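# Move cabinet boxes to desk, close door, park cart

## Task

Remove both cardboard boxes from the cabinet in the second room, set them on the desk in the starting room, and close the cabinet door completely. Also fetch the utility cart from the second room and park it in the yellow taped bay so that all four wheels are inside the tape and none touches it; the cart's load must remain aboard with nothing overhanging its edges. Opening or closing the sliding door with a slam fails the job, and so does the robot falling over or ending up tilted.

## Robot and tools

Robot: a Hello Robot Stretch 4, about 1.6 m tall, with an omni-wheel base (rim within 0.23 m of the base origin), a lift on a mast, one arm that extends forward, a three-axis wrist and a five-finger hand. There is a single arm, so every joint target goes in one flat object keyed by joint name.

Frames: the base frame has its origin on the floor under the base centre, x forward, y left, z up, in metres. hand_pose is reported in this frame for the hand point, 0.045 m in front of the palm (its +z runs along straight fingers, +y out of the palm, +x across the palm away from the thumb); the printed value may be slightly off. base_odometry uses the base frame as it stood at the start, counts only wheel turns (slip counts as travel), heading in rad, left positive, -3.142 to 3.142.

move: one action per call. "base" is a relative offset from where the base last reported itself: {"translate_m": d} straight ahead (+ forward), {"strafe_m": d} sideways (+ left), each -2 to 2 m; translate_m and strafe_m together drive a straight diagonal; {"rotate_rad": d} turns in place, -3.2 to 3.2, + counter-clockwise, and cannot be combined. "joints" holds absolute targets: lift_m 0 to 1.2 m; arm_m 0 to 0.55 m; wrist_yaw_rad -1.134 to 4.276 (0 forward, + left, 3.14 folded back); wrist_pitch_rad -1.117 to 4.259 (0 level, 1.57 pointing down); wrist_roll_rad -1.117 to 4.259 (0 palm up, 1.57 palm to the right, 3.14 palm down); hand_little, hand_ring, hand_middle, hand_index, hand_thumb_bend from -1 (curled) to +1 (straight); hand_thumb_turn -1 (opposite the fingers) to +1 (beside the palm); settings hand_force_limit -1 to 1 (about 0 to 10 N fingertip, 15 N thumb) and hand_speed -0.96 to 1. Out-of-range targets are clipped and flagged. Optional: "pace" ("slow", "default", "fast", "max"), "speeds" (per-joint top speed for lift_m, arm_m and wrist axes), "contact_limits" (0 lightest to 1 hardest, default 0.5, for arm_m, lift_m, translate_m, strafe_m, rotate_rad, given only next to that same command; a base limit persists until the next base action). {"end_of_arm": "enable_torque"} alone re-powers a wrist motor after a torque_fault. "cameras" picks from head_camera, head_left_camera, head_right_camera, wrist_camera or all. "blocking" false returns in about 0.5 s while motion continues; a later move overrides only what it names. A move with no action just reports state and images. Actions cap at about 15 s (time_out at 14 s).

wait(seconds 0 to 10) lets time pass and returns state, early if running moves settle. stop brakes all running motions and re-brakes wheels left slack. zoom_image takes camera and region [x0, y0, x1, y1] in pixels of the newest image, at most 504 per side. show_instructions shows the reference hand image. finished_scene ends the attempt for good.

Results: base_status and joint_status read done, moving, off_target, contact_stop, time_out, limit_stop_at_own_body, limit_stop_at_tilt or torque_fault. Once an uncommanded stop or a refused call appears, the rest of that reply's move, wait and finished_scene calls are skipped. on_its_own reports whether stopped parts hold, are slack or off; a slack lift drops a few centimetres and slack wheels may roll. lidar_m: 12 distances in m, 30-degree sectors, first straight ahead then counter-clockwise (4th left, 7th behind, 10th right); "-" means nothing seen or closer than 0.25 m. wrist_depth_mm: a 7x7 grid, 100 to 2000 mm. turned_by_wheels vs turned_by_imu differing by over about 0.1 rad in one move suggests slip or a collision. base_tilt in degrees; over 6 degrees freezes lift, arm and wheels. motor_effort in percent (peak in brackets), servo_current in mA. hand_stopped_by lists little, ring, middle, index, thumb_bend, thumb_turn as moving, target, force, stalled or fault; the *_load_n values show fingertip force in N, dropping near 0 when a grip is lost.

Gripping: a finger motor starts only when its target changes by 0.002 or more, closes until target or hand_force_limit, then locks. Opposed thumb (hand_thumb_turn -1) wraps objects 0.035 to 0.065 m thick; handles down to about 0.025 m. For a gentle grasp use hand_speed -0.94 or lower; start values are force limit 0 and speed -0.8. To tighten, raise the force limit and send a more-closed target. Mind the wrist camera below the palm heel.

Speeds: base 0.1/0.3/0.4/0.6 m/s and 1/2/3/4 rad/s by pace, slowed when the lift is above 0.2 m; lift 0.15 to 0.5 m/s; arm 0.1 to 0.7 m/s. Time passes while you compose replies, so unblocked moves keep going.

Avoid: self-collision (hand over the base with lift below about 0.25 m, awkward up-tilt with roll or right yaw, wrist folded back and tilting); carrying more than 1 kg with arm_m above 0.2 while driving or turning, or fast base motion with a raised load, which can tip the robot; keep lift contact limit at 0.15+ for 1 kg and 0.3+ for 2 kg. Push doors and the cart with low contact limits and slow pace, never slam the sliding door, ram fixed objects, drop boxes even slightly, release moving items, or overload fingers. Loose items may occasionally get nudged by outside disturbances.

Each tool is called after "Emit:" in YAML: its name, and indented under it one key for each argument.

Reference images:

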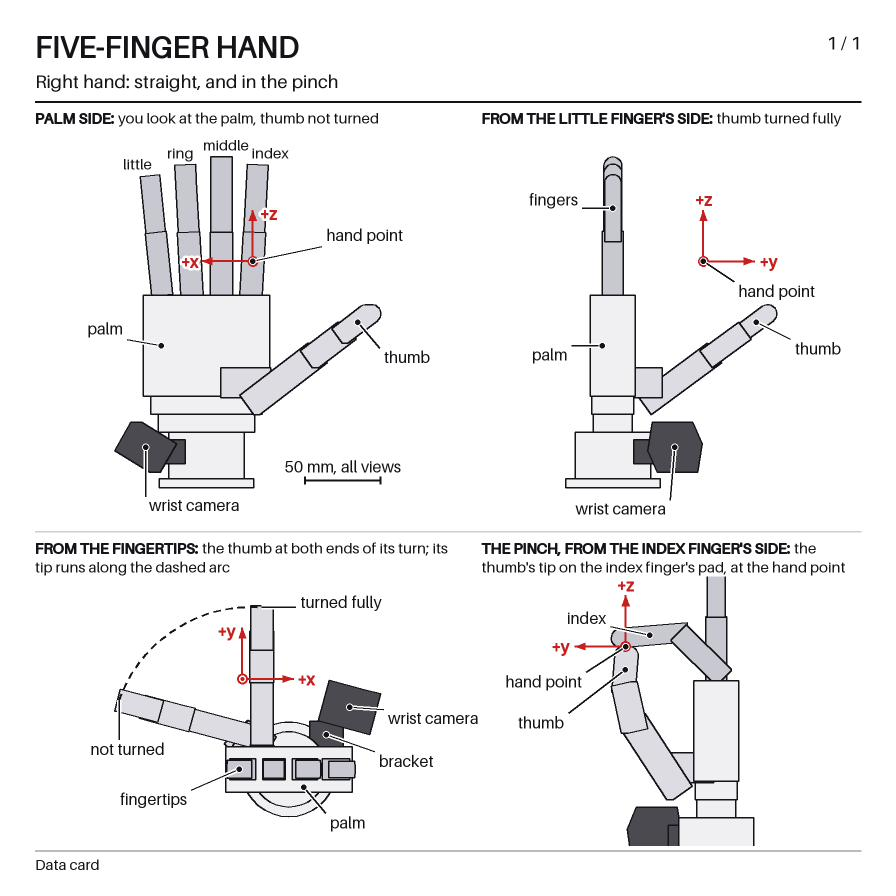

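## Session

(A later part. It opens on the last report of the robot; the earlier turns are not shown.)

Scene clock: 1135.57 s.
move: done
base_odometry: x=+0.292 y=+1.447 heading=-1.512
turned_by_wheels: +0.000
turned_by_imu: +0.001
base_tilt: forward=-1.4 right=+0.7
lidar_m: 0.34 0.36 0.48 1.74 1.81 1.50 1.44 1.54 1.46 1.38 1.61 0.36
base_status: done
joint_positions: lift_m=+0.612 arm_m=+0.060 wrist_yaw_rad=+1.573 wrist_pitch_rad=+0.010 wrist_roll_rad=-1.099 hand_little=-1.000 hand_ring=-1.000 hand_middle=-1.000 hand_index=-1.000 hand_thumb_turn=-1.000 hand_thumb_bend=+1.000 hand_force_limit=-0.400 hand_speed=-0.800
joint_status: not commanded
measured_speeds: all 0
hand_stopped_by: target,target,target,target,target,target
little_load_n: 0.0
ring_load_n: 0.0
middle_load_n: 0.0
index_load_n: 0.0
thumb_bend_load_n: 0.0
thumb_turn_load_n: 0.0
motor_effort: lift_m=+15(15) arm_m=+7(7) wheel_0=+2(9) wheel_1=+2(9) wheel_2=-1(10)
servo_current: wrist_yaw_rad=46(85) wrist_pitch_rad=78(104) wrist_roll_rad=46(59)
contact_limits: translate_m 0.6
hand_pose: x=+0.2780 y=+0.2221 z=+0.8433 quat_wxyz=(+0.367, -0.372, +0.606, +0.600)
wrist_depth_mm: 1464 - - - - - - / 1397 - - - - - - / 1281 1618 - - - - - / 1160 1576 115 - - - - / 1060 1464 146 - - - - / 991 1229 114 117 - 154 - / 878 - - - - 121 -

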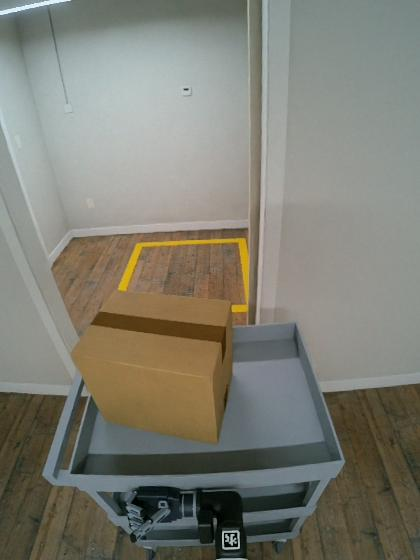

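Emit:
move:
  base: {"translate_m": -0.12}
  pace: "slow"

Emit:
move:
  joints: {"lift_m": 1.03, "arm_m": 0.0}

Emit:
move:
  base: {"strafe_m": -0.68}

Emit:
move:
  base: {"rotate_rad": 1.594}
  pace: "slow"
  cameras: ["head_camera", "head_left_camera"]

Scene clock: 1144.97 s.
move: done
base_odometry: x=+0.285 y=+1.567 heading=-1.512
turned_by_wheels: +0.000
turned_by_imu: -0.001
base_tilt: forward=-1.4 right=+0.8
lidar_m: 0.45 0.47 1.78 1.74 1.80 1.37 1.33 1.41 1.95 1.40 1.77 0.50
base_status: done
joint_positions: lift_m=+0.612 arm_m=+0.060 wrist_yaw_rad=+1.572 wrist_pitch_rad=+0.010 wrist_roll_rad=-1.099 hand_little=-1.000 hand_ring=-1.000 hand_middle=-1.000 hand_index=-1.000 hand_thumb_turn=-1.000 hand_thumb_bend=+1.000 hand_force_limit=-0.400 hand_speed=-0.800
joint_status: not commanded
measured_speeds: all 0
hand_stopped_by: target,target,target,target,target,target
little_load_n: 0.0
ring_load_n: 0.0
middle_load_n: 0.0
index_load_n: 0.0
thumb_bend_load_n: 0.0
thumb_turn_load_n: 0.0
motor_effort: lift_m=+15(15) arm_m=+7(7) wheel_0=-1(4) wheel_1=-2(4) wheel_2=+1(9)
servo_current: wrist_yaw_rad=59(65) wrist_pitch_rad=72(85) wrist_roll_rad=20(52)
hand_pose: x=+0.2780 y=+0.2220 z=+0.8433 quat_wxyz=(+0.367, -0.372, +0.606, +0.600)
wrist_depth_mm: 1499 - - - - - - / 1397 - - - - - - / 1281 1661 - - - - - / 1138 1537 115 - - - - / 1078 1499 146 - - - - / 976 1229 114 117 - - - / 878 - - - - - -
pictures: none

Scene clock: 1147.63 s.
move: done
base_odometry: x=+0.285 y=+1.567 heading=-1.512
turned_by_wheels: +0.000
turned_by_imu: +0.000
base_tilt: forward=-1.4 right=+0.7
lidar_m: 0.47 0.47 1.79 1.73 1.81 1.37 1.30 1.40 1.97 1.37 1.78 0.49
base_status: not commanded
joint_positions: lift_m=+1.030 arm_m=+0.000 wrist_yaw_rad=+1.572 wrist_pitch_rad=+0.010 wrist_roll_rad=-1.099 hand_little=-1.000 hand_ring=-1.000 hand_middle=-1.000 hand_index=-1.000 hand_thumb_turn=-1.000 hand_thumb_bend=+1.000 hand_force_limit=-0.400 hand_speed=-0.800
joint_status: all done
measured_speeds: all 0
hand_stopped_by: target,target,target,target,target,target
little_load_n: 0.0
ring_load_n: 0.0
middle_load_n: 0.0
index_load_n: 0.0
thumb_bend_load_n: 0.0
thumb_turn_load_n: -0.5
motor_effort: lift_m=+26(32) arm_m=-7(11) wheel_0=-1(2) wheel_1=-1(2) wheel_2=+1(1)
servo_current: wrist_yaw_rad=52(59) wrist_pitch_rad=52(91) wrist_roll_rad=39(59)
hand_pose: x=+0.2188 y=+0.2220 z=+1.2603 quat_wxyz=(+0.367, -0.371, +0.606, +0.600)
wrist_depth_mm: - - - - - - - / - - - - - - 1618 / - - - - - - 1576 / 1661 - 115 - - - - / 1537 - 146 - - - - / 1464 1708 114 116 - - - / 1308 - - - - - -
pictures: none

Scene clock: 1151.23 s.
move: done
base_odometry: x=-0.394 y=+1.527 heading=-1.512
turned_by_wheels: +0.000
turned_by_imu: -0.001
base_tilt: forward=-1.4 right=+0.7
lidar_m: 1.23 0.64 0.68 2.41 1.86 1.42 1.34 1.40 0.75 0.69 0.73 1.27
base_status: done
joint_positions: lift_m=+1.030 arm_m=+0.000 wrist_yaw_rad=+1.572 wrist_pitch_rad=+0.010 wrist_roll_rad=-1.099 hand_little=-1.000 hand_ring=-1.000 hand_middle=-1.000 hand_index=-1.000 hand_thumb_turn=-1.000 hand_thumb_bend=+1.000 hand_force_limit=-0.400 hand_speed=-0.800
joint_status: not commanded
measured_speeds: all 0
hand_stopped_by: target,target,target,target,target,target
little_load_n: 0.0
ring_load_n: 0.0
middle_load_n: 0.0
index_load_n: 0.0
thumb_bend_load_n: 0.0
thumb_turn_load_n: 0.0
motor_effort: lift_m=+26(27) arm_m=-7(7) wheel_0=-1(8) wheel_1=+0(9) wheel_2=+1(7)
servo_current: wrist_yaw_rad=46(59) wrist_pitch_rad=72(98) wrist_roll_rad=26(59)
hand_pose: x=+0.2188 y=+0.2220 z=+1.2603 quat_wxyz=(+0.367, -0.371, +0.606, +0.600)
wrist_depth_mm: - - - - - - - / - - - - - - - / 1921 - - - - - - / 1756 - 120 - - - - / 1618 - 147 146 - - - / 1464 1863 114 117 - - - / 1336 - - - - - -
pictures: none

Scene clock: 1154.13 s.
move: done
base_odometry: x=-0.394 y=+1.527 heading=+0.082
turned_by_wheels: +1.594
turned_by_imu: +1.572
base_tilt: forward=-1.5 right=+0.7
lidar_m: 2.42 1.84 1.39 1.34 1.41 0.74 0.70 0.76 1.30 1.23 0.64 0.69
base_status: done
joint_positions: lift_m=+1.030 arm_m=+0.000 wrist_yaw_rad=+1.572 wrist_pitch_rad=+0.010 wrist_roll_rad=-1.099 hand_little=-1.000 hand_ring=-1.000 hand_middle=-1.000 hand_index=-1.000 hand_thumb_turn=-1.000 hand_thumb_bend=+1.000 hand_force_limit=-0.400 hand_speed=-0.800
joint_status: not commanded
measured_speeds: all 0
hand_stopped_by: target,target,target,target,target,target
little_load_n: 0.0
ring_load_n: 0.0
middle_load_n: 0.0
index_load_n: 0.0
thumb_bend_load_n: 0.0
thumb_turn_load_n: 0.0
motor_effort: lift_m=+26(27) arm_m=-7(7) wheel_0=+0(5) wheel_1=-1(5) wheel_2=+1(10)
servo_current: wrist_yaw_rad=59(59) wrist_pitch_rad=52(85) wrist_roll_rad=20(59)
hand_pose: x=+0.2188 y=+0.2220 z=+1.2603 quat_wxyz=(+0.367, -0.371, +0.606, +0.600)
wrist_depth_mm: - - - - - - - / - - - - - - - / - - - - - - - / - - 115 - - - - / - - 146 - - - 1255 / - - 114 116 - 1281 1255 / 1281 - - - - - 1255

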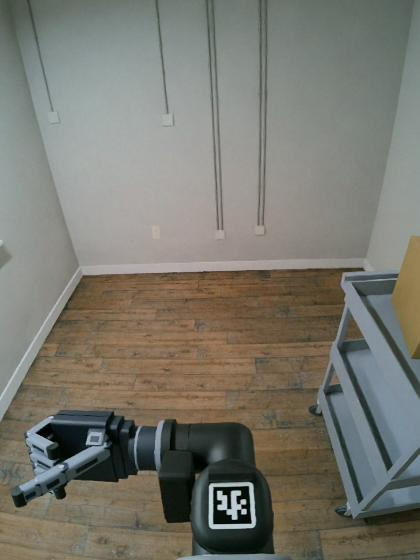

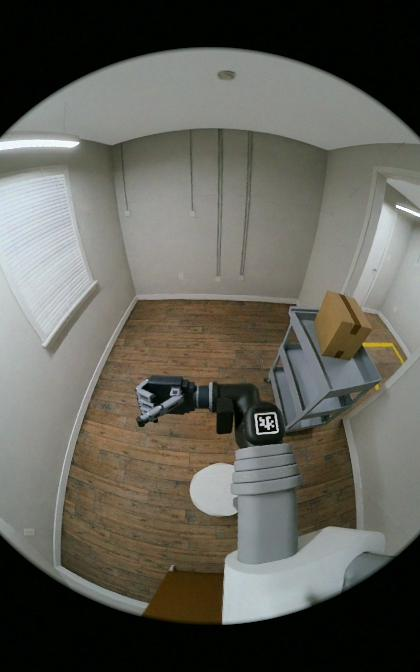

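Emit:
move:
  base: {"strafe_m": -0.79}
  cameras: ["head_camera", "head_right_camera"]

Emit:
zoom_image:
  camera: "head_camera"
  region: [0, 200, 420, 560]

Scene clock: 1158.90 s.
move: done
base_odometry: x=-0.329 y=+0.739 heading=+0.082
turned_by_wheels: +0.000
turned_by_imu: +0.000
base_tilt: forward=-1.5 right=+0.7
lidar_m: 0.40 0.41 2.20 2.14 1.01 0.90 1.32 0.65 0.46 0.45 0.47 0.43
base_status: done
joint_positions: lift_m=+1.030 arm_m=+0.000 wrist_yaw_rad=+1.572 wrist_pitch_rad=+0.010 wrist_roll_rad=-1.099 hand_little=-1.000 hand_ring=-1.000 hand_middle=-1.000 hand_index=-1.000 hand_thumb_turn=-1.000 hand_thumb_bend=+1.000 hand_force_limit=-0.400 hand_speed=-0.800
joint_status: not commanded
measured_speeds: all 0
hand_stopped_by: target,target,target,target,target,target
little_load_n: 0.0
ring_load_n: 0.0
middle_load_n: 0.0
index_load_n: 0.0
thumb_bend_load_n: 0.0
thumb_turn_load_n: -0.5
motor_effort: lift_m=+26(27) arm_m=-7(7) wheel_0=-1(9) wheel_1=+1(9) wheel_2=+1(6)
servo_current: wrist_yaw_rad=52(59) wrist_pitch_rad=65(85) wrist_roll_rad=39(78)
hand_pose: x=+0.2188 y=+0.2220 z=+1.2604 quat_wxyz=(+0.367, -0.371, +0.606, +0.600)
wrist_depth_mm: - - - - - - - / - - - - - - - / 1921 - - - - - - / 1756 - 120 - - - - / 1576 - 147 146 - - - / 1499 1863 114 117 - - - / 1336 - - - - - -

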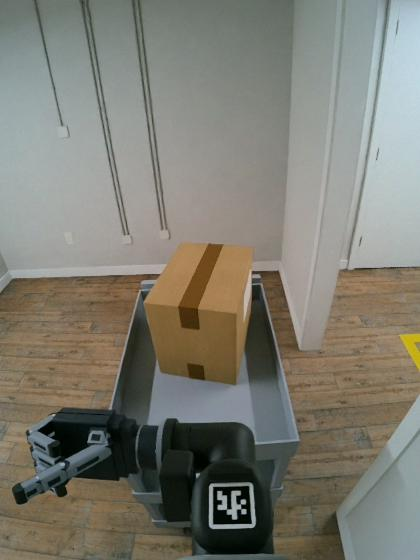

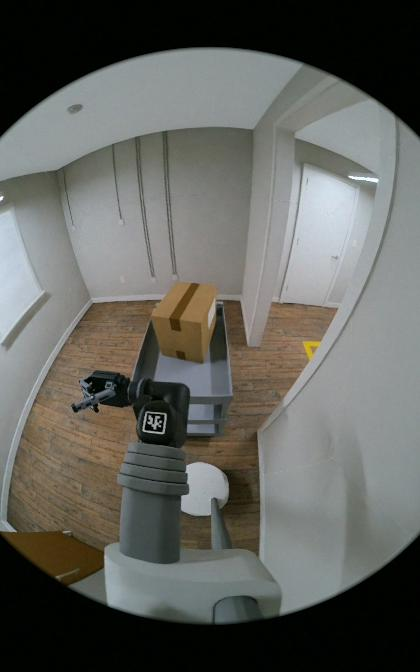

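Scaled by 1.200 from the camera's image (finer frame: 1200x1600).

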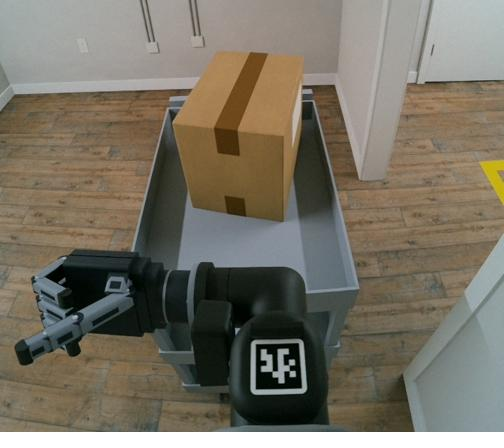

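Emit:
move:
  base: {"strafe_m": 0.035}
  pace: "slow"

Emit:
move:
  joints: {"lift_m": 0.612}

Emit:
move:
  base: {"translate_m": 0.26}
  pace: "slow"
  contact_limits: {"translate_m": 0.6}
  cameras: ["head_camera"]

Emit:
zoom_image:
  camera: "head_camera"
  region: [0, 200, 420, 560]

Scene clock: 1161.57 s.
move: done
base_odometry: x=-0.332 y=+0.774 heading=+0.082
turned_by_wheels: +0.000
turned_by_imu: +0.000
base_tilt: forward=-1.4 right=+0.7
lidar_m: 0.40 0.43 2.16 2.10 1.01 0.88 1.32 0.71 0.52 0.49 0.51 0.44
base_status: done
joint_positions: lift_m=+1.030 arm_m=+0.000 wrist_yaw_rad=+1.572 wrist_pitch_rad=+0.010 wrist_roll_rad=-1.099 hand_little=-1.000 hand_ring=-1.000 hand_middle=-1.000 hand_index=-1.000 hand_thumb_turn=-1.000 hand_thumb_bend=+1.000 hand_force_limit=-0.400 hand_speed=-0.800
joint_status: not commanded
measured_speeds: all 0
hand_stopped_by: target,target,target,target,target,target
little_load_n: 0.0
ring_load_n: 0.0
middle_load_n: 0.0
index_load_n: 0.0
thumb_bend_load_n: 0.0
thumb_turn_load_n: -0.5
motor_effort: lift_m=+26(26) arm_m=-7(7) wheel_0=+1(6) wheel_1=-1(6) wheel_2=+1(5)
servo_current: wrist_yaw_rad=46(59) wrist_pitch_rad=59(98) wrist_roll_rad=26(59)
hand_pose: x=+0.2188 y=+0.2220 z=+1.2604 quat_wxyz=(+0.367, -0.371, +0.606, +0.600)
wrist_depth_mm: - - - - - - - / - - - - - - - / 1863 - - - - - - / 1708 - 120 - - - - / 1576 - 147 146 - - - / 1464 1808 114 117 - - - / 1336 - - - - - -
pictures: none

Scene clock: 1164.23 s.
move: done
base_odometry: x=-0.332 y=+0.774 heading=+0.082
turned_by_wheels: +0.000
turned_by_imu: +0.000
base_tilt: forward=-1.4 right=+0.6
lidar_m: 0.39 0.42 2.16 2.09 1.00 0.88 1.32 0.71 0.51 0.47 0.51 0.42
base_status: not commanded
joint_positions: lift_m=+0.612 arm_m=+0.000 wrist_yaw_rad=+1.572 wrist_pitch_rad=+0.010 wrist_roll_rad=-1.099 hand_little=-1.000 hand_ring=-1.000 hand_middle=-1.000 hand_index=-1.000 hand_thumb_turn=-1.000 hand_thumb_bend=+1.000 hand_force_limit=-0.400 hand_speed=-0.800
joint_status: all done
measured_speeds: all 0
hand_stopped_by: target,target,target,target,target,target
little_load_n: 0.0
ring_load_n: 0.0
middle_load_n: 0.0
index_load_n: 0.0
thumb_bend_load_n: 0.0
thumb_turn_load_n: 0.0
motor_effort: lift_m=+15(25) arm_m=-7(7) wheel_0=+1(2) wheel_1=-1(2) wheel_2=+1(1)
servo_current: wrist_yaw_rad=52(65) wrist_pitch_rad=65(91) wrist_roll_rad=46(59)
hand_pose: x=+0.2188 y=+0.2220 z=+0.8433 quat_wxyz=(+0.367, -0.371, +0.606, +0.600)
wrist_depth_mm: 1576 - - - - - - / 1397 - - - - - 1576 / 1255 1921 - - - - - / 1160 1756 120 - - - - / 1042 1464 147 145 - - - / 991 1229 114 117 - - - / 878 - - - - - -
pictures: none

Scene clock: 1168.13 s.
move: done
base_odometry: x=-0.073 y=+0.796 heading=+0.082
turned_by_wheels: +0.000
turned_by_imu: +0.005
base_tilt: forward=-1.3 right=+0.7
lidar_m: 0.27 0.30 2.12 2.08 1.39 1.11 1.57 0.69 0.49 0.48 0.52 0.28
base_status: done
joint_positions: lift_m=+0.612 arm_m=+0.000 wrist_yaw_rad=+1.571 wrist_pitch_rad=+0.009 wrist_roll_rad=-1.099 hand_little=-1.000 hand_ring=-1.000 hand_middle=-1.000 hand_index=-1.000 hand_thumb_turn=-1.000 hand_thumb_bend=+1.000 hand_force_limit=-0.400 hand_speed=-0.800
joint_status: not commanded
measured_speeds: all 0
hand_stopped_by: target,target,target,target,target,target
little_load_n: 0.0
ring_load_n: 0.0
middle_load_n: 0.0
index_load_n: 0.0
thumb_bend_load_n: 0.0
thumb_turn_load_n: 0.0
motor_effort: lift_m=+15(15) arm_m=+6(7) wheel_0=+3(11) wheel_1=+1(10) wheel_2=-1(13)
servo_current: wrist_yaw_rad=46(59) wrist_pitch_rad=59(91) wrist_roll_rad=26(65)
contact_limits: translate_m 0.6
hand_pose: x=+0.2183 y=+0.2219 z=+0.8435 quat_wxyz=(+0.368, -0.371, +0.606, +0.600)
wrist_depth_mm: 1576 - - - - - - / 1397 - - - - - - / 1281 1863 - - - - 1921 / 1160 1661 120 - - - - / 1060 1499 147 146 - - - / 991 1255 114 116 - - - / 878 - - - - 145 -

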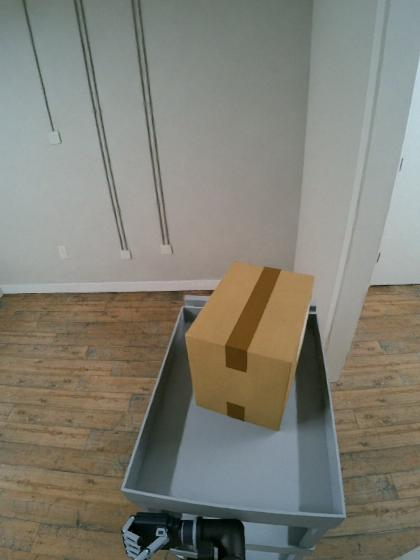

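Scaled by 1.200 from the camera's image (finer frame: 1200x1600).

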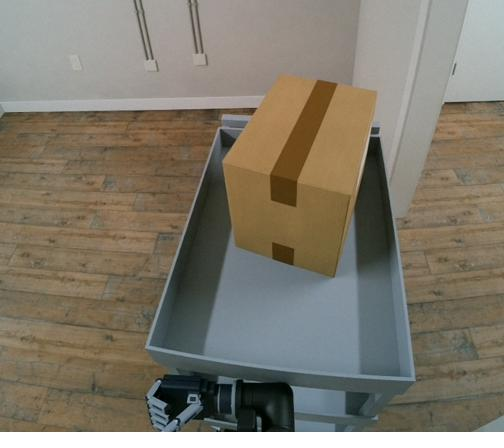

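Emit:
move:
  base: {"translate_m": -0.12}
  pace: "slow"

Emit:
move:
  joints: {"lift_m": 1.03}

Emit:
move:
  base: {"strafe_m": 0.62}

Emit:
move:
  base: {"rotate_rad": -1.598}
  pace: "slow"

Emit:
move:
  base: {"strafe_m": 0.6}
  cameras: ["head_camera", "head_right_camera"]

Emit:
zoom_image:
  camera: "head_camera"
  region: [0, 200, 420, 560]

Scene clock: 1175.07 s.
move: done
base_odometry: x=-0.192 y=+0.786 heading=+0.082
turned_by_wheels: +0.000
turned_by_imu: +0.000
base_tilt: forward=-1.3 right=+0.7
lidar_m: 0.38 0.44 2.11 2.10 1.18 0.99 1.46 0.72 0.53 0.49 0.51 0.39
base_status: done
joint_positions: lift_m=+0.612 arm_m=+0.000 wrist_yaw_rad=+1.571 wrist_pitch_rad=+0.009 wrist_roll_rad=-1.099 hand_little=-1.000 hand_ring=-1.000 hand_middle=-1.000 hand_index=-1.000 hand_thumb_turn=-1.000 hand_thumb_bend=+1.000 hand_force_limit=-0.400 hand_speed=-0.800
joint_status: not commanded
measured_speeds: all 0
hand_stopped_by: target,target,target,target,target,target
little_load_n: 0.0
ring_load_n: 0.0
middle_load_n: 0.0
index_load_n: 0.0
thumb_bend_load_n: 0.0
thumb_turn_load_n: -0.5
motor_effort: lift_m=+15(15) arm_m=+6(6) wheel_0=-1(5) wheel_1=-1(4) wheel_2=+1(10)
servo_current: wrist_yaw_rad=39(59) wrist_pitch_rad=72(91) wrist_roll_rad=26(59)
hand_pose: x=+0.2183 y=+0.2219 z=+0.8435 quat_wxyz=(+0.368, -0.371, +0.606, +0.600)
wrist_depth_mm: 1576 - - - - - - / 1397 - - - - - - / 1255 1921 - - - - 1921 / 1182 1708 120 - - - - / 1060 1499 147 145 - - - / 1008 1255 114 116 - - - / 866 - - - - - -
pictures: none

Scene clock: 1177.73 s.
move: done
base_odometry: x=-0.192 y=+0.786 heading=+0.082
turned_by_wheels: +0.000
turned_by_imu: +0.000
base_tilt: forward=-1.2 right=+0.8
lidar_m: 0.39 0.43 2.13 2.09 1.20 1.00 1.47 0.71 0.52 0.47 0.51 0.39
base_status: not commanded
joint_positions: lift_m=+1.030 arm_m=+0.000 wrist_yaw_rad=+1.571 wrist_pitch_rad=+0.009 wrist_roll_rad=-1.099 hand_little=-1.000 hand_ring=-1.000 hand_middle=-1.000 hand_index=-1.000 hand_thumb_turn=-1.000 hand_thumb_bend=+1.000 hand_force_limit=-0.400 hand_speed=-0.800
joint_status: all done
measured_speeds: all 0
hand_stopped_by: target,target,target,target,target,target
little_load_n: 0.0
ring_load_n: 0.0
middle_load_n: 0.5
index_load_n: -0.5
thumb_bend_load_n: 0.0
thumb_turn_load_n: 0.0
motor_effort: lift_m=+26(30) arm_m=+6(6) wheel_0=-1(2) wheel_1=-2(2) wheel_2=+1(1)
servo_current: wrist_yaw_rad=46(59) wrist_pitch_rad=46(85) wrist_roll_rad=39(46)
hand_pose: x=+0.2183 y=+0.2219 z=+1.2605 quat_wxyz=(+0.368, -0.371, +0.606, +0.600)
wrist_depth_mm: - - - - - - - / - - - - - - - / 1808 - - - - - - / 1708 - 120 - - - 1576 / 1618 - 147 145 - - - / 1430 1808 114 116 - - - / 1308 - - - - - -
pictures: none

Scene clock: 1181.13 s.
move: done
base_odometry: x=-0.243 y=+1.404 heading=+0.082
turned_by_wheels: +0.000
turned_by_imu: +0.001
base_tilt: forward=-1.4 right=+0.7
lidar_m: 2.27 2.00 1.53 1.46 1.54 0.87 0.83 1.52 1.16 1.10 0.61 0.58
base_status: done
joint_positions: lift_m=+1.030 arm_m=+0.000 wrist_yaw_rad=+1.571 wrist_pitch_rad=+0.009 wrist_roll_rad=-1.099 hand_little=-1.000 hand_ring=-1.000 hand_middle=-1.000 hand_index=-1.000 hand_thumb_turn=-1.000 hand_thumb_bend=+1.000 hand_force_limit=-0.400 hand_speed=-0.800
joint_status: not commanded
measured_speeds: all 0
hand_stopped_by: target,target,target,target,target,target
little_load_n: 0.0
ring_load_n: 0.0
middle_load_n: 0.0
index_load_n: 0.0
thumb_bend_load_n: 0.0
thumb_turn_load_n: 0.0
motor_effort: lift_m=+26(27) arm_m=+6(6) wheel_0=+1(8) wheel_1=-1(10) wheel_2=+1(9)
servo_current: wrist_yaw_rad=46(65) wrist_pitch_rad=46(91) wrist_roll_rad=39(78)
hand_pose: x=+0.2183 y=+0.2219 z=+1.2606 quat_wxyz=(+0.368, -0.371, +0.606, +0.600)
wrist_depth_mm: - - - - - - - / - - - - - - - / - - - - - - - / - - 115 - - - 1366 / - - 146 - - 1366 1366 / 1397 - 114 116 - 1397 1366 / 1281 - - - - - 1397
pictures: none

Scene clock: 1184.00 s.
move: done
base_odometry: x=-0.243 y=+1.404 heading=-1.516
turned_by_wheels: -1.598
turned_by_imu: -1.575
base_tilt: forward=-1.3 right=+0.7
lidar_m: 1.09 0.61 0.59 2.27 2.11 1.53 1.47 1.54 0.89 0.83 1.49 1.17
base_status: done
joint_positions: lift_m=+1.030 arm_m=+0.000 wrist_yaw_rad=+1.571 wrist_pitch_rad=+0.009 wrist_roll_rad=-1.099 hand_little=-1.000 hand_ring=-1.000 hand_middle=-1.000 hand_index=-1.000 hand_thumb_turn=-1.000 hand_thumb_bend=+1.000 hand_force_limit=-0.400 hand_speed=-0.800
joint_status: not commanded
measured_speeds: all 0
hand_stopped_by: target,target,target,target,target,target
little_load_n: 0.0
ring_load_n: 0.0
middle_load_n: 0.0
index_load_n: 0.0
thumb_bend_load_n: 0.0
thumb_turn_load_n: -0.5
motor_effort: lift_m=+25(26) arm_m=+6(6) wheel_0=+0(5) wheel_1=+1(5) wheel_2=-1(11)
servo_current: wrist_yaw_rad=46(65) wrist_pitch_rad=52(98) wrist_roll_rad=33(59)
hand_pose: x=+0.2183 y=+0.2219 z=+1.2606 quat_wxyz=(+0.368, -0.371, +0.606, +0.600)
wrist_depth_mm: - - - - - - - / - - - - - - - / 1863 - - - - - - / 1756 - 120 - - - - / 1537 - 147 145 - - - / 1499 1808 114 116 - - - / 1336 - - - - - -
pictures: none

Scene clock: 1187.33 s.
move: done
base_odometry: x=+0.356 y=+1.437 heading=-1.516
turned_by_wheels: +0.000
turned_by_imu: +0.000
base_tilt: forward=-1.3 right=+0.7
lidar_m: 0.37 0.41 0.61 1.67 1.76 1.51 1.44 1.56 1.53 1.44 1.58 0.39
base_status: done
joint_positions: lift_m=+1.030 arm_m=+0.000 wrist_yaw_rad=+1.571 wrist_pitch_rad=+0.009 wrist_roll_rad=-1.099 hand_little=-1.000 hand_ring=-1.000 hand_middle=-1.000 hand_index=-1.000 hand_thumb_turn=-1.000 hand_thumb_bend=+1.000 hand_force_limit=-0.400 hand_speed=-0.800
joint_status: not commanded
measured_speeds: all 0
hand_stopped_by: target,target,target,target,target,target
little_load_n: 0.0
ring_load_n: 0.0
middle_load_n: 0.0
index_load_n: 0.0
thumb_bend_load_n: 0.0
thumb_turn_load_n: -0.5
motor_effort: lift_m=+25(26) arm_m=+6(6) wheel_0=+1(9) wheel_1=-2(8) wheel_2=-1(6)
servo_current: wrist_yaw_rad=46(65) wrist_pitch_rad=78(91) wrist_roll_rad=26(52)
hand_pose: x=+0.2183 y=+0.2219 z=+1.2607 quat_wxyz=(+0.368, -0.371, +0.606, +0.600)
wrist_depth_mm: - - - - - - 1537 / - - - - - - 1618 / - - - - - - 1576 / 1576 - 115 - - - - / 1537 - 146 - - - - / 1499 - 114 116 - - - / 1308 - - - - - -

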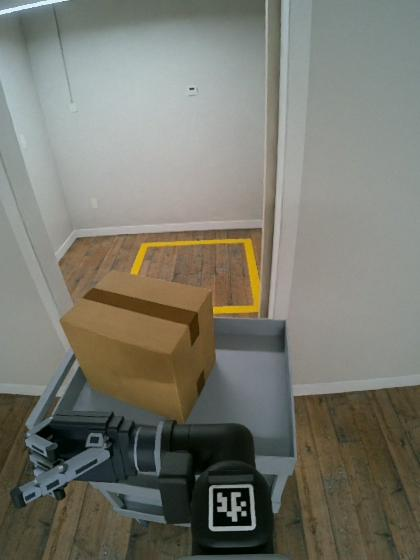

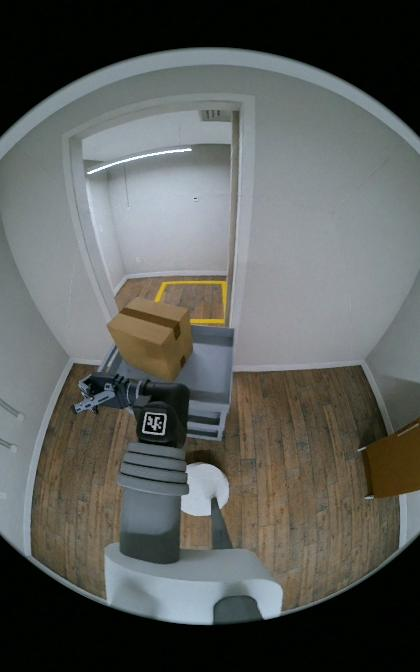

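Scaled by 1.200 from the camera's image (finer frame: 1200x1600).

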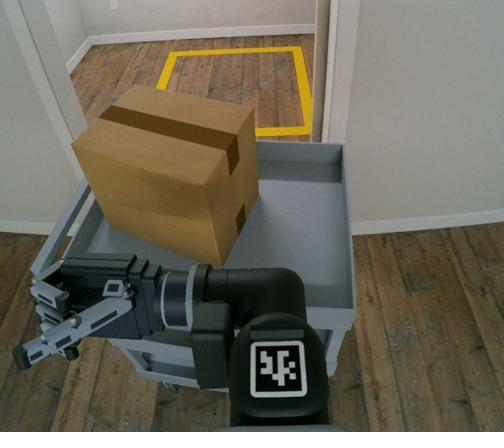

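Emit:
move:
  base: {"strafe_m": 0.06}
  pace: "slow"

Emit:
move:
  joints: {"lift_m": 0.612}

Emit:
move:
  joints: {"arm_m": 0.06}

Emit:
move:
  base: {"translate_m": 0.24}
  pace: "slow"
  contact_limits: {"translate_m": 0.6}
  cameras: ["head_camera"]

Emit:
zoom_image:
  camera: "head_camera"
  region: [0, 200, 420, 560]

Scene clock: 1190.77 s.
move: done
base_odometry: x=+0.416 y=+1.440 heading=-1.516
turned_by_wheels: +0.000
turned_by_imu: +0.000
base_tilt: forward=-1.5 right=+0.7
lidar_m: 0.38 0.42 1.60 1.62 1.69 1.51 1.43 1.55 1.59 1.51 1.60 0.40
base_status: done
joint_positions: lift_m=+1.030 arm_m=+0.000 wrist_yaw_rad=+1.571 wrist_pitch_rad=+0.009 wrist_roll_rad=-1.099 hand_little=-1.000 hand_ring=-1.000 hand_middle=-1.000 hand_index=-1.000 hand_thumb_turn=-1.000 hand_thumb_bend=+1.000 hand_force_limit=-0.400 hand_speed=-0.800
joint_status: not commanded
measured_speeds: all 0
hand_stopped_by: target,target,target,target,target,target
little_load_n: 0.0
ring_load_n: 0.0
middle_load_n: 0.0
index_load_n: 0.0
thumb_bend_load_n: 0.0
thumb_turn_load_n: 0.0
motor_effort: lift_m=+25(25) arm_m=+6(6) wheel_0=-1(6) wheel_1=+1(5) wheel_2=-1(6)
servo_current: wrist_yaw_rad=46(52) wrist_pitch_rad=78(85) wrist_roll_rad=46(46)
hand_pose: x=+0.2183 y=+0.2219 z=+1.2607 quat_wxyz=(+0.368, -0.371, +0.606, +0.600)
wrist_depth_mm: - - - - - - 1499 / - - - - - - 1537 / - - - - - - - / 1576 - 115 - - - - / 1537 - 146 - - - - / 1464 - 114 117 - - - / 1308 - - - - - -
pictures: none

Scene clock: 1193.43 s.
move: done
base_odometry: x=+0.416 y=+1.440 heading=-1.516
turned_by_wheels: +0.000
turned_by_imu: +0.000
base_tilt: forward=-1.3 right=+0.7
lidar_m: 0.38 0.43 1.61 1.61 1.69 1.50 1.45 1.55 1.59 1.51 1.59 0.38
base_status: not commanded
joint_positions: lift_m=+0.612 arm_m=+0.000 wrist_yaw_rad=+1.571 wrist_pitch_rad=+0.009 wrist_roll_rad=-1.099 hand_little=-1.000 hand_ring=-1.000 hand_middle=-1.000 hand_index=-1.000 hand_thumb_turn=-1.000 hand_thumb_bend=+1.000 hand_force_limit=-0.400 hand_speed=-0.800
joint_status: all done
measured_speeds: all 0
hand_stopped_by: target,target,target,target,target,target
little_load_n: 0.0
ring_load_n: 0.0
middle_load_n: 0.0
index_load_n: 0.0
thumb_bend_load_n: 0.0
thumb_turn_load_n: -0.5
motor_effort: lift_m=+15(22) arm_m=+6(6) wheel_0=-1(2) wheel_1=+1(1) wheel_2=-1(1)
servo_current: wrist_yaw_rad=52(59) wrist_pitch_rad=85(85) wrist_roll_rad=39(59)
hand_pose: x=+0.2183 y=+0.2219 z=+0.8435 quat_wxyz=(+0.368, -0.371, +0.606, +0.600)
wrist_depth_mm: 1464 - - - - - - / 1366 - - - - - - / 1281 - - - - - - / 1160 1537 115 - - - - / 1060 1430 146 - - - - / 991 1229 114 116 - - - / 891 - - - - - -
pictures: none

Scene clock: 1194.50 s.
move: done
base_odometry: x=+0.416 y=+1.440 heading=-1.516
turned_by_wheels: +0.000
turned_by_imu: +0.000
base_tilt: forward=-1.3 right=+0.7
lidar_m: 0.38 0.43 1.59 1.62 1.70 1.50 1.46 1.55 1.56 1.50 1.60 0.39
base_status: not commanded
joint_positions: lift_m=+0.612 arm_m=+0.060 wrist_yaw_rad=+1.571 wrist_pitch_rad=+0.009 wrist_roll_rad=-1.099 hand_little=-1.000 hand_ring=-1.000 hand_middle=-1.000 hand_index=-1.000 hand_thumb_turn=-1.000 hand_thumb_bend=+1.000 hand_force_limit=-0.400 hand_speed=-0.800
joint_status: all done
measured_speeds: all 0
hand_stopped_by: target,target,target,target,target,target
little_load_n: 0.0
ring_load_n: 0.0
middle_load_n: 0.0
index_load_n: 0.0
thumb_bend_load_n: 0.0
thumb_turn_load_n: 0.0
motor_effort: lift_m=+15(15) arm_m=+7(10) wheel_0=-1(2) wheel_1=+1(1) wheel_2=-1(1)
servo_current: wrist_yaw_rad=39(59) wrist_pitch_rad=46(78) wrist_roll_rad=39(52)
hand_pose: x=+0.2782 y=+0.2219 z=+0.8435 quat_wxyz=(+0.368, -0.371, +0.606, +0.600)
wrist_depth_mm: 1430 - - - - - - / 1336 - - - - - - / 1281 - - - - - - / 1182 1499 115 - - - - / 1078 1430 146 - - - - / 991 1205 114 116 - - - / 878 - - - - - -
pictures: none

Scene clock: 1198.17 s.
move: done
base_odometry: x=+0.429 y=+1.201 heading=-1.516
turned_by_wheels: +0.000
turned_by_imu: +0.001
base_tilt: forward=-1.3 right=+0.6
lidar_m: 0.33 0.36 0.53 1.62 1.70 1.73 1.70 1.79 1.57 1.52 1.26 0.33
base_status: done
joint_positions: lift_m=+0.612 arm_m=+0.060 wrist_yaw_rad=+1.570 wrist_pitch_rad=+0.009 wrist_roll_rad=-1.099 hand_little=-1.000 hand_ring=-1.000 hand_middle=-1.000 hand_index=-1.000 hand_thumb_turn=-1.000 hand_thumb_bend=+1.000 hand_force_limit=-0.400 hand_speed=-0.800
joint_status: not commanded
measured_speeds: all 0
hand_stopped_by: target,target,target,target,target,target
little_load_n: 0.0
ring_load_n: 0.0
middle_load_n: 0.0
index_load_n: 0.0
thumb_bend_load_n: -0.5
thumb_turn_load_n: 0.0
motor_effort: lift_m=+15(15) arm_m=+7(9) wheel_0=+4(7) wheel_1=+2(6) wheel_2=+0(14)
servo_current: wrist_yaw_rad=46(59) wrist_pitch_rad=72(91) wrist_roll_rad=39(59)
contact_limits: translate_m 0.6
hand_pose: x=+0.2785 y=+0.2219 z=+0.8435 quat_wxyz=(+0.368, -0.371, +0.606, +0.600)
wrist_depth_mm: 1499 - - - - - - / 1397 - - - - - - / 1281 - - - - - - / 1160 1537 115 - - - - / 1078 1430 146 - - - - / 991 1205 114 116 - - - / 891 - - - - 128 -

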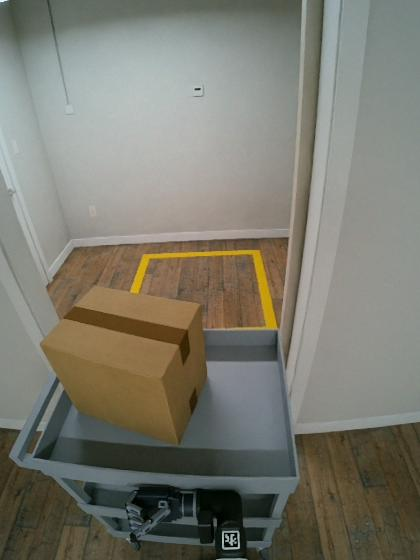

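Scaled by 1.200 from the camera's image (finer frame: 1200x1600).

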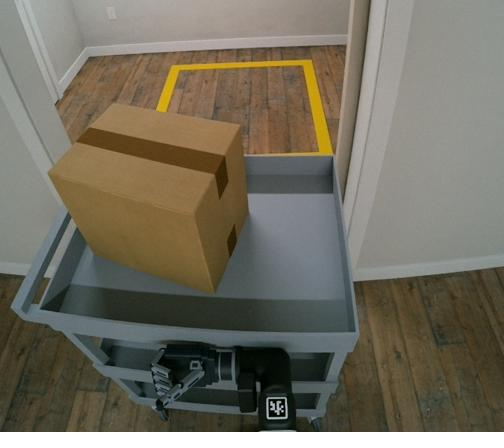

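Emit:
move:
  base: {"translate_m": 0.12}
  pace: "slow"
  contact_limits: {"translate_m": 0.6}
  cameras: ["head_camera"]

Emit:
zoom_image:
  camera: "head_camera"
  region: [0, 200, 420, 560]

Scene clock: 1202.90 s.
move: done
base_odometry: x=+0.436 y=+1.081 heading=-1.515
turned_by_wheels: +0.000
turned_by_imu: -0.001
base_tilt: forward=-1.4 right=+0.7
lidar_m: 0.33 0.36 0.48 1.63 1.67 1.88 1.83 1.91 1.58 1.53 1.09 0.36
base_status: done
joint_positions: lift_m=+0.612 arm_m=+0.060 wrist_yaw_rad=+1.572 wrist_pitch_rad=+0.009 wrist_roll_rad=-1.099 hand_little=-1.000 hand_ring=-1.000 hand_middle=-1.000 hand_index=-1.000 hand_thumb_turn=-1.000 hand_thumb_bend=+1.000 hand_force_limit=-0.400 hand_speed=-0.800
joint_status: not commanded
measured_speeds: all 0
hand_stopped_by: target,target,target,target,target,target
little_load_n: 0.0
ring_load_n: 0.0
middle_load_n: 0.0
index_load_n: 0.0
thumb_bend_load_n: 0.0
thumb_turn_load_n: -0.5
motor_effort: lift_m=+15(15) arm_m=+7(7) wheel_0=+1(8) wheel_1=+1(6) wheel_2=-1(9)
servo_current: wrist_yaw_rad=46(59) wrist_pitch_rad=65(85) wrist_roll_rad=39(52)
contact_limits: translate_m 0.6
hand_pose: x=+0.2781 y=+0.2220 z=+0.8435 quat_wxyz=(+0.367, -0.371, +0.606, +0.600)
wrist_depth_mm: 1464 - - - - - - / 1336 - - - - - - / 1255 - - - - - - / 1138 1537 115 - - - - / 1042 1430 146 - - - - / 991 1229 114 116 - 150 - / 878 - - - - 120 -

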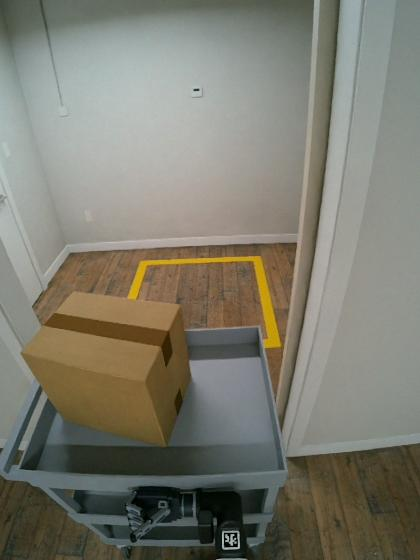

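Scaled by 1.200 from the camera's image (finer frame: 1200x1600).

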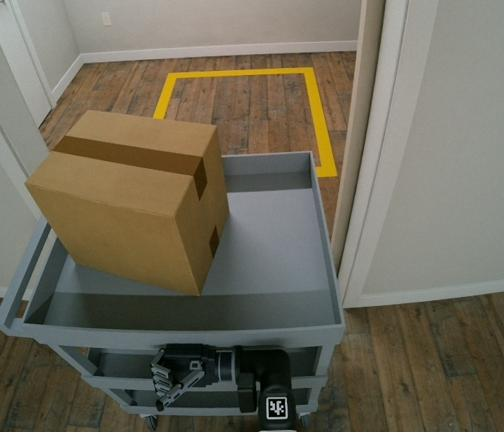

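Emit:
zoom_image:
  camera: "head_camera"
  region: [90, 520, 150, 560]

Emit:
zoom_image:
  camera: "head_camera"
  region: [230, 520, 290, 560]

Emit:
move:
  cameras: ["head_left_camera", "head_right_camera"]

Emit:
zoom_image:
  camera: "head_right_camera"
  region: [100, 350, 260, 500]

Emit:
zoom_image:
  camera: "head_left_camera"
  region: [140, 350, 300, 500]

Scaled by 8.400 from the camera's image (finer frame: 1200x1600).

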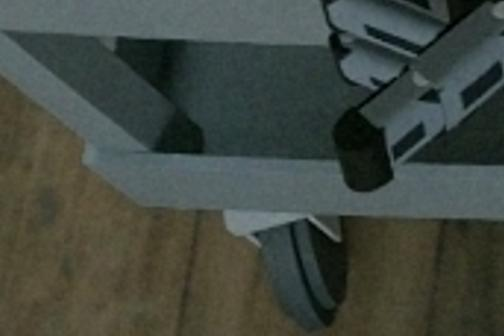

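Scaled by 8.400 from the camera's image (finer frame: 1200x1600).

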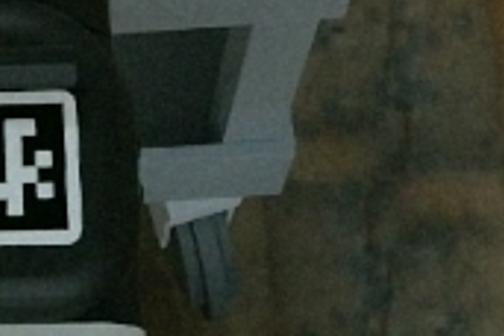

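Scene clock: 1208.33 s.
base_odometry: x=+0.436 y=+1.081 heading=-1.515
turned_by_wheels: +0.000
turned_by_imu: +0.000
base_tilt: forward=-1.4 right=+0.7
lidar_m: 0.34 0.35 0.48 1.61 1.69 1.88 1.83 1.89 1.58 1.54 1.08 0.36
base_status: done
joint_positions: lift_m=+0.612 arm_m=+0.060 wrist_yaw_rad=+1.572 wrist_pitch_rad=+0.009 wrist_roll_rad=-1.099 hand_little=-1.000 hand_ring=-1.000 hand_middle=-1.000 hand_index=-1.000 hand_thumb_turn=-1.000 hand_thumb_bend=+1.000 hand_force_limit=-0.400 hand_speed=-0.800
joint_status: not commanded
measured_speeds: all 0
hand_stopped_by: target,target,target,target,target,target
little_load_n: 0.0
ring_load_n: 0.0
middle_load_n: 0.0
index_load_n: 0.0
thumb_bend_load_n: 0.0
thumb_turn_load_n: 0.0
motor_effort: lift_m=+15(15) arm_m=+7(7) wheel_0=+1(8) wheel_1=+1(6) wheel_2=-1(9)
servo_current: wrist_yaw_rad=52(59) wrist_pitch_rad=59(85) wrist_roll_rad=59(52)
contact_limits: translate_m 0.6
hand_pose: x=+0.2781 y=+0.2220 z=+0.8435 quat_wxyz=(+0.367, -0.371, +0.606, +0.600) (m; base frame)
wrist_depth_mm: 1499 - - - - - - / 1366 - - - - - - / 1255 - - - - - - / 1138 1537 115 - - - - / 1060 1397 146 - - - - / 991 1229 114 117 - 150 - / 878 - - - - 120 -
pictures: head_left_camera, head_right_camera

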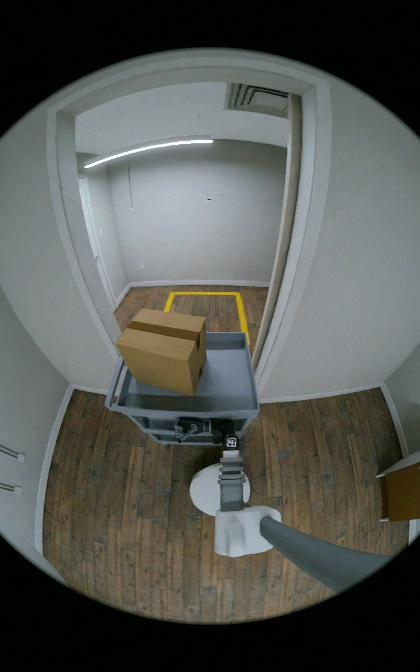

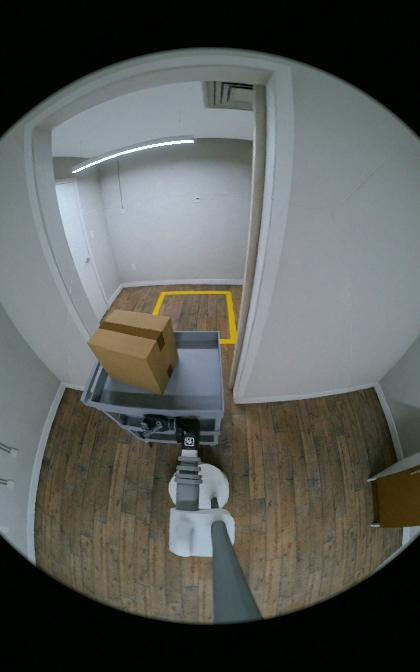

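Scaled by 3.150 from the camera's image (finer frame: 600x960).

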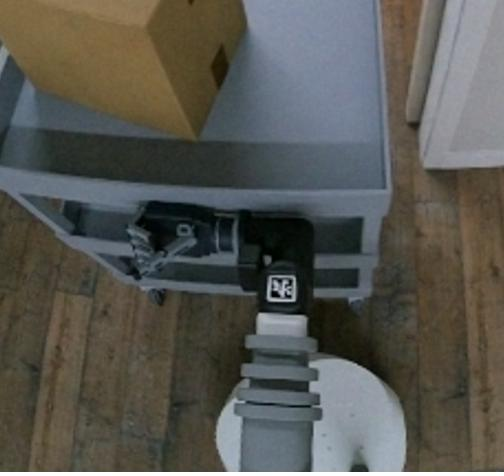

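Scaled by 3.150 from the camera's image (finer frame: 600x960).

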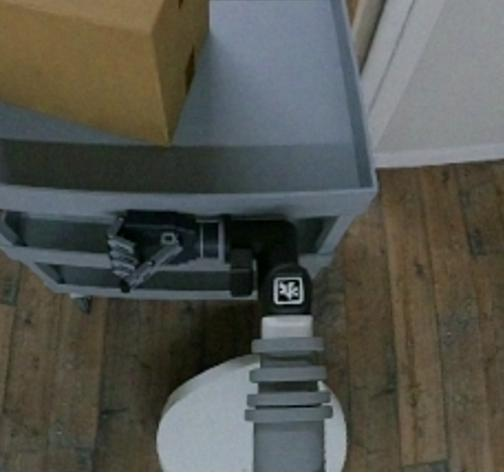

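Emit:
move:
  base: {"translate_m": -0.05}
  pace: "slow"

Emit:
move:
  joints: {"lift_m": 1.03, "arm_m": 0.0}

Emit:
move:
  base: {"strafe_m": 0.6}

Emit:
move:
  joints: {"wrist_pitch_rad": 1.57, "wrist_roll_rad": 0.0}

Emit:
move:
  joints: {"arm_m": 0.3}
  cameras: ["head_camera", "head_right_camera"]

Scene clock: 1212.47 s.
move: done
base_odometry: x=+0.433 y=+1.131 heading=-1.516
turned_by_wheels: +0.000
turned_by_imu: +0.000
base_tilt: forward=-1.4 right=+0.7
lidar_m: 0.37 0.42 0.55 1.60 1.69 1.86 1.78 1.87 1.59 1.53 1.16 0.41
base_status: done
joint_positions: lift_m=+0.612 arm_m=+0.060 wrist_yaw_rad=+1.572 wrist_pitch_rad=+0.009 wrist_roll_rad=-1.099 hand_little=-1.000 hand_ring=-1.000 hand_middle=-1.000 hand_index=-1.000 hand_thumb_turn=-1.000 hand_thumb_bend=+1.000 hand_force_limit=-0.400 hand_speed=-0.800
joint_status: not commanded
measured_speeds: all 0
hand_stopped_by: target,target,target,target,target,target
little_load_n: 0.0
ring_load_n: 0.0
middle_load_n: -0.5
index_load_n: 0.0
thumb_bend_load_n: 0.0
thumb_turn_load_n: 0.0
motor_effort: lift_m=+15(15) arm_m=+7(7) wheel_0=-1(4) wheel_1=-2(4) wheel_2=+1(9)
servo_current: wrist_yaw_rad=59(59) wrist_pitch_rad=59(91) wrist_roll_rad=59(59)
hand_pose: x=+0.2781 y=+0.2220 z=+0.8435 quat_wxyz=(+0.367, -0.371, +0.606, +0.600)
wrist_depth_mm: 1464 - - - - - - / 1366 - - - - - - / 1255 - - - - - - / 1138 1499 115 - - - - / 1060 1397 146 - - - - / 991 1229 114 117 - - - / 878 - - - - - -
pictures: none

Scene clock: 1215.13 s.
move: done
base_odometry: x=+0.433 y=+1.131 heading=-1.516
turned_by_wheels: +0.000
turned_by_imu: +0.000
base_tilt: forward=-1.4 right=+0.7
lidar_m: 0.36 0.40 0.54 1.60 1.69 1.83 1.78 1.84 1.59 1.51 1.16 0.39
base_status: not commanded
joint_positions: lift_m=+1.030 arm_m=+0.000 wrist_yaw_rad=+1.572 wrist_pitch_rad=+0.009 wrist_roll_rad=-1.099 hand_little=-1.000 hand_ring=-1.000 hand_middle=-1.000 hand_index=-1.000 hand_thumb_turn=-1.000 hand_thumb_bend=+1.000 hand_force_limit=-0.400 hand_speed=-0.800
joint_status: all done
measured_speeds: all 0
hand_stopped_by: target,target,target,target,target,target
little_load_n: 0.0
ring_load_n: 0.0
middle_load_n: 0.0
index_load_n: 0.0
thumb_bend_load_n: 0.0
thumb_turn_load_n: 0.0
motor_effort: lift_m=+26(31) arm_m=-7(11) wheel_0=-1(2) wheel_1=-2(3) wheel_2=+1(1)
servo_current: wrist_yaw_rad=59(59) wrist_pitch_rad=85(85) wrist_roll_rad=26(59)
hand_pose: x=+0.2189 y=+0.2220 z=+1.2605 quat_wxyz=(+0.367, -0.371, +0.606, +0.600)
wrist_depth_mm: - - - - - - 1537 / - - - - - - 1499 / - - - - - - - / 1537 - 115 - - - - / 1464 - 146 - - - - / 1464 - 114 117 - - - / 1336 - - - - - -
pictures: none

Scene clock: 1218.47 s.
move: done
base_odometry: x=+1.032 y=+1.164 heading=-1.516
turned_by_wheels: +0.000
turned_by_imu: +0.002
base_tilt: forward=-1.4 right=+0.7
lidar_m: 0.39 0.84 1.06 1.01 1.07 1.47 1.78 1.87 2.20 2.12 0.57 0.39
base_status: done
joint_positions: lift_m=+1.030 arm_m=+0.000 wrist_yaw_rad=+1.572 wrist_pitch_rad=+0.009 wrist_roll_rad=-1.099 hand_little=-1.000 hand_ring=-1.000 hand_middle=-1.000 hand_index=-1.000 hand_thumb_turn=-1.000 hand_thumb_bend=+1.000 hand_force_limit=-0.400 hand_speed=-0.800
joint_status: not commanded
measured_speeds: all 0
hand_stopped_by: target,target,target,target,target,target
little_load_n: 0.0
ring_load_n: 0.0
middle_load_n: 0.0
index_load_n: -0.5
thumb_bend_load_n: 0.0
thumb_turn_load_n: 0.0
motor_effort: lift_m=+26(27) arm_m=-7(7) wheel_0=+1(9) wheel_1=-2(8) wheel_2=+0(6)
servo_current: wrist_yaw_rad=52(59) wrist_pitch_rad=59(85) wrist_roll_rad=13(59)
hand_pose: x=+0.2189 y=+0.2220 z=+1.2606 quat_wxyz=(+0.367, -0.371, +0.606, +0.600)
wrist_depth_mm: - - - - - - - / - - - - - - - / - - - - - - - / - - 115 - - - - / - - 146 - - - - / - - 114 117 - - - / - - - - - - -
pictures: none

Scene clock: 1219.97 s.
move: done
base_odometry: x=+1.032 y=+1.164 heading=-1.516
turned_by_wheels: +0.000
turned_by_imu: +0.000
base_tilt: forward=-1.4 right=+0.7
lidar_m: 0.39 0.84 1.07 1.00 1.05 1.48 1.79 1.87 2.20 2.14 0.57 0.39
base_status: not commanded
joint_positions: lift_m=+1.030 arm_m=+0.000 wrist_yaw_rad=+1.572 wrist_pitch_rad=+1.568 wrist_roll_rad=-0.003 hand_little=-1.000 hand_ring=-1.000 hand_middle=-1.000 hand_index=-1.000 hand_thumb_turn=-1.000 hand_thumb_bend=+1.000 hand_force_limit=-0.400 hand_speed=-0.800
joint_status: all done
measured_speeds: all 0
hand_stopped_by: target,target,target,target,target,target
little_load_n: 0.0
ring_load_n: 0.0
middle_load_n: 0.0
index_load_n: 0.0
thumb_bend_load_n: 0.0
thumb_turn_load_n: 0.0
motor_effort: lift_m=+26(27) arm_m=-7(7) wheel_0=+1(2) wheel_1=-1(2) wheel_2=+0(0)
servo_current: wrist_yaw_rad=52(59) wrist_pitch_rad=65(91) wrist_roll_rad=39(156)
hand_pose: x=+0.2893 y=+0.0611 z=+0.9865 quat_wxyz=(+0.000, -0.002, +1.000, +0.002)
wrist_depth_mm: 1098 1138 1118 1098 1118 1098 - / 1138 1138 1118 1118 - 1098 - / 1118 1118 917 1118 - 1138 - / 1138 1160 121 119 - 1118 1118 / 1138 1138 146 - - 1138 1118 / 1160 1160 114 116 - - - / 1160 - - - - 283 312
pictures: none

Scene clock: 1221.97 s.
move: done
base_odometry: x=+1.032 y=+1.164 heading=-1.516
turned_by_wheels: +0.000
turned_by_imu: +0.000
base_tilt: forward=-1.3 right=+0.7
lidar_m: 0.38 0.85 1.08 1.02 1.06 1.46 1.77 1.87 2.20 2.14 0.58 0.39
base_status: not commanded
joint_positions: lift_m=+1.030 arm_m=+0.300 wrist_yaw_rad=+1.572 wrist_pitch_rad=+1.568 wrist_roll_rad=-0.003 hand_little=-1.000 hand_ring=-1.000 hand_middle=-1.000 hand_index=-1.000 hand_thumb_turn=-1.000 hand_thumb_bend=+1.000 hand_force_limit=-0.400 hand_speed=-0.800
joint_status: all done
measured_speeds: all 0
hand_stopped_by: target,target,target,target,target,target
little_load_n: 0.5
ring_load_n: 0.0
middle_load_n: 0.0
index_load_n: 0.0
thumb_bend_load_n: 0.0
thumb_turn_load_n: 0.0
motor_effort: lift_m=+26(27) arm_m=+7(10) wheel_0=+2(2) wheel_1=-1(2) wheel_2=+0(0)
servo_current: wrist_yaw_rad=46(59) wrist_pitch_rad=39(65) wrist_roll_rad=33(59)
hand_pose: x=+0.5886 y=+0.0611 z=+0.9865 quat_wxyz=(+0.000, -0.002, +1.000, +0.002)
wrist_depth_mm: 1138 1118 1118 1118 1098 - - / 1118 1138 1138 1118 - - - / 1138 931 1138 1118 - 469 364 / 931 931 121 118 - 1098 1118 / 1138 931 147 - - 1118 1138 / 1160 297 114 117 - 554 1138 / 1138 - - - - 279 298

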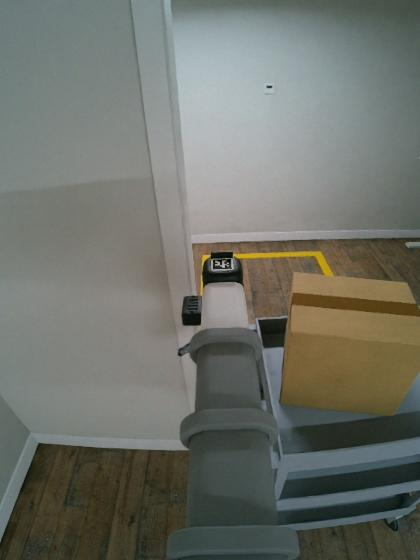

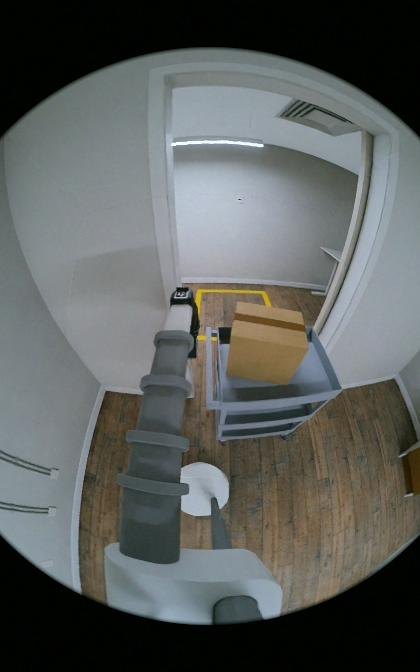

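Emit:
move:
  joints: {"lift_m": 0.83}
  cameras: ["head_camera", "head_left_camera"]

Emit:
zoom_image:
  camera: "head_camera"
  region: [120, 220, 420, 560]

Scene clock: 1224.83 s.
move: done
base_odometry: x=+1.032 y=+1.164 heading=-1.516
turned_by_wheels: +0.000
turned_by_imu: +0.000
base_tilt: forward=-1.4 right=+0.8
lidar_m: 0.39 0.84 1.07 1.00 1.06 1.48 1.79 1.86 2.19 2.13 0.56 0.39
base_status: not commanded
joint_positions: lift_m=+0.830 arm_m=+0.300 wrist_yaw_rad=+1.572 wrist_pitch_rad=+1.568 wrist_roll_rad=-0.003 hand_little=-1.000 hand_ring=-1.000 hand_middle=-1.000 hand_index=-1.000 hand_thumb_turn=-1.000 hand_thumb_bend=+1.000 hand_force_limit=-0.400 hand_speed=-0.800
joint_status: all done
measured_speeds: all 0
hand_stopped_by: target,target,target,target,target,target
little_load_n: 0.0
ring_load_n: 0.0
middle_load_n: 0.0
index_load_n: 0.0
thumb_bend_load_n: 0.0
thumb_turn_load_n: 0.0
motor_effort: lift_m=+14(26) arm_m=+7(7) wheel_0=+2(2) wheel_1=-1(2) wheel_2=+0(0)
servo_current: wrist_yaw_rad=46(59) wrist_pitch_rad=39(72) wrist_roll_rad=26(52)
hand_pose: x=+0.5886 y=+0.0611 z=+0.7874 quat_wxyz=(+0.000, -0.002, +1.000, +0.002)
wrist_depth_mm: 931 946 931 904 917 - - / 931 931 931 931 - - - / 741 854 931 931 - 473 364 / 732 741 121 118 - 917 931 / 732 798 147 - - 931 931 / 960 946 114 116 - 946 931 / 946 - - - - - 373

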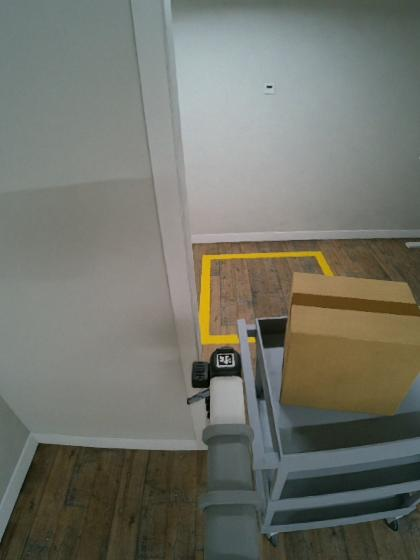

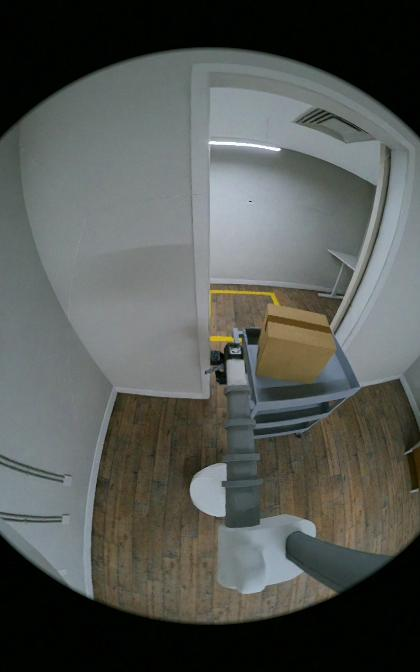

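Scaled by 1.482 from the camera's image (finer frame: 1200x1600).

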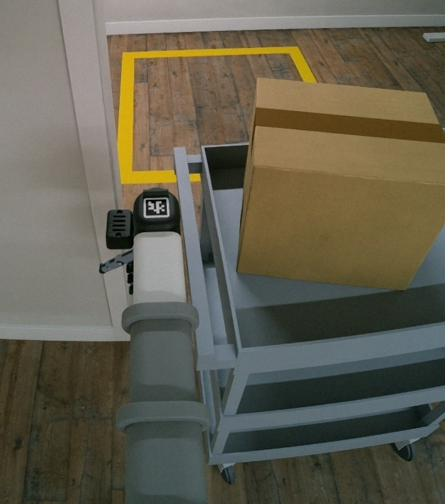

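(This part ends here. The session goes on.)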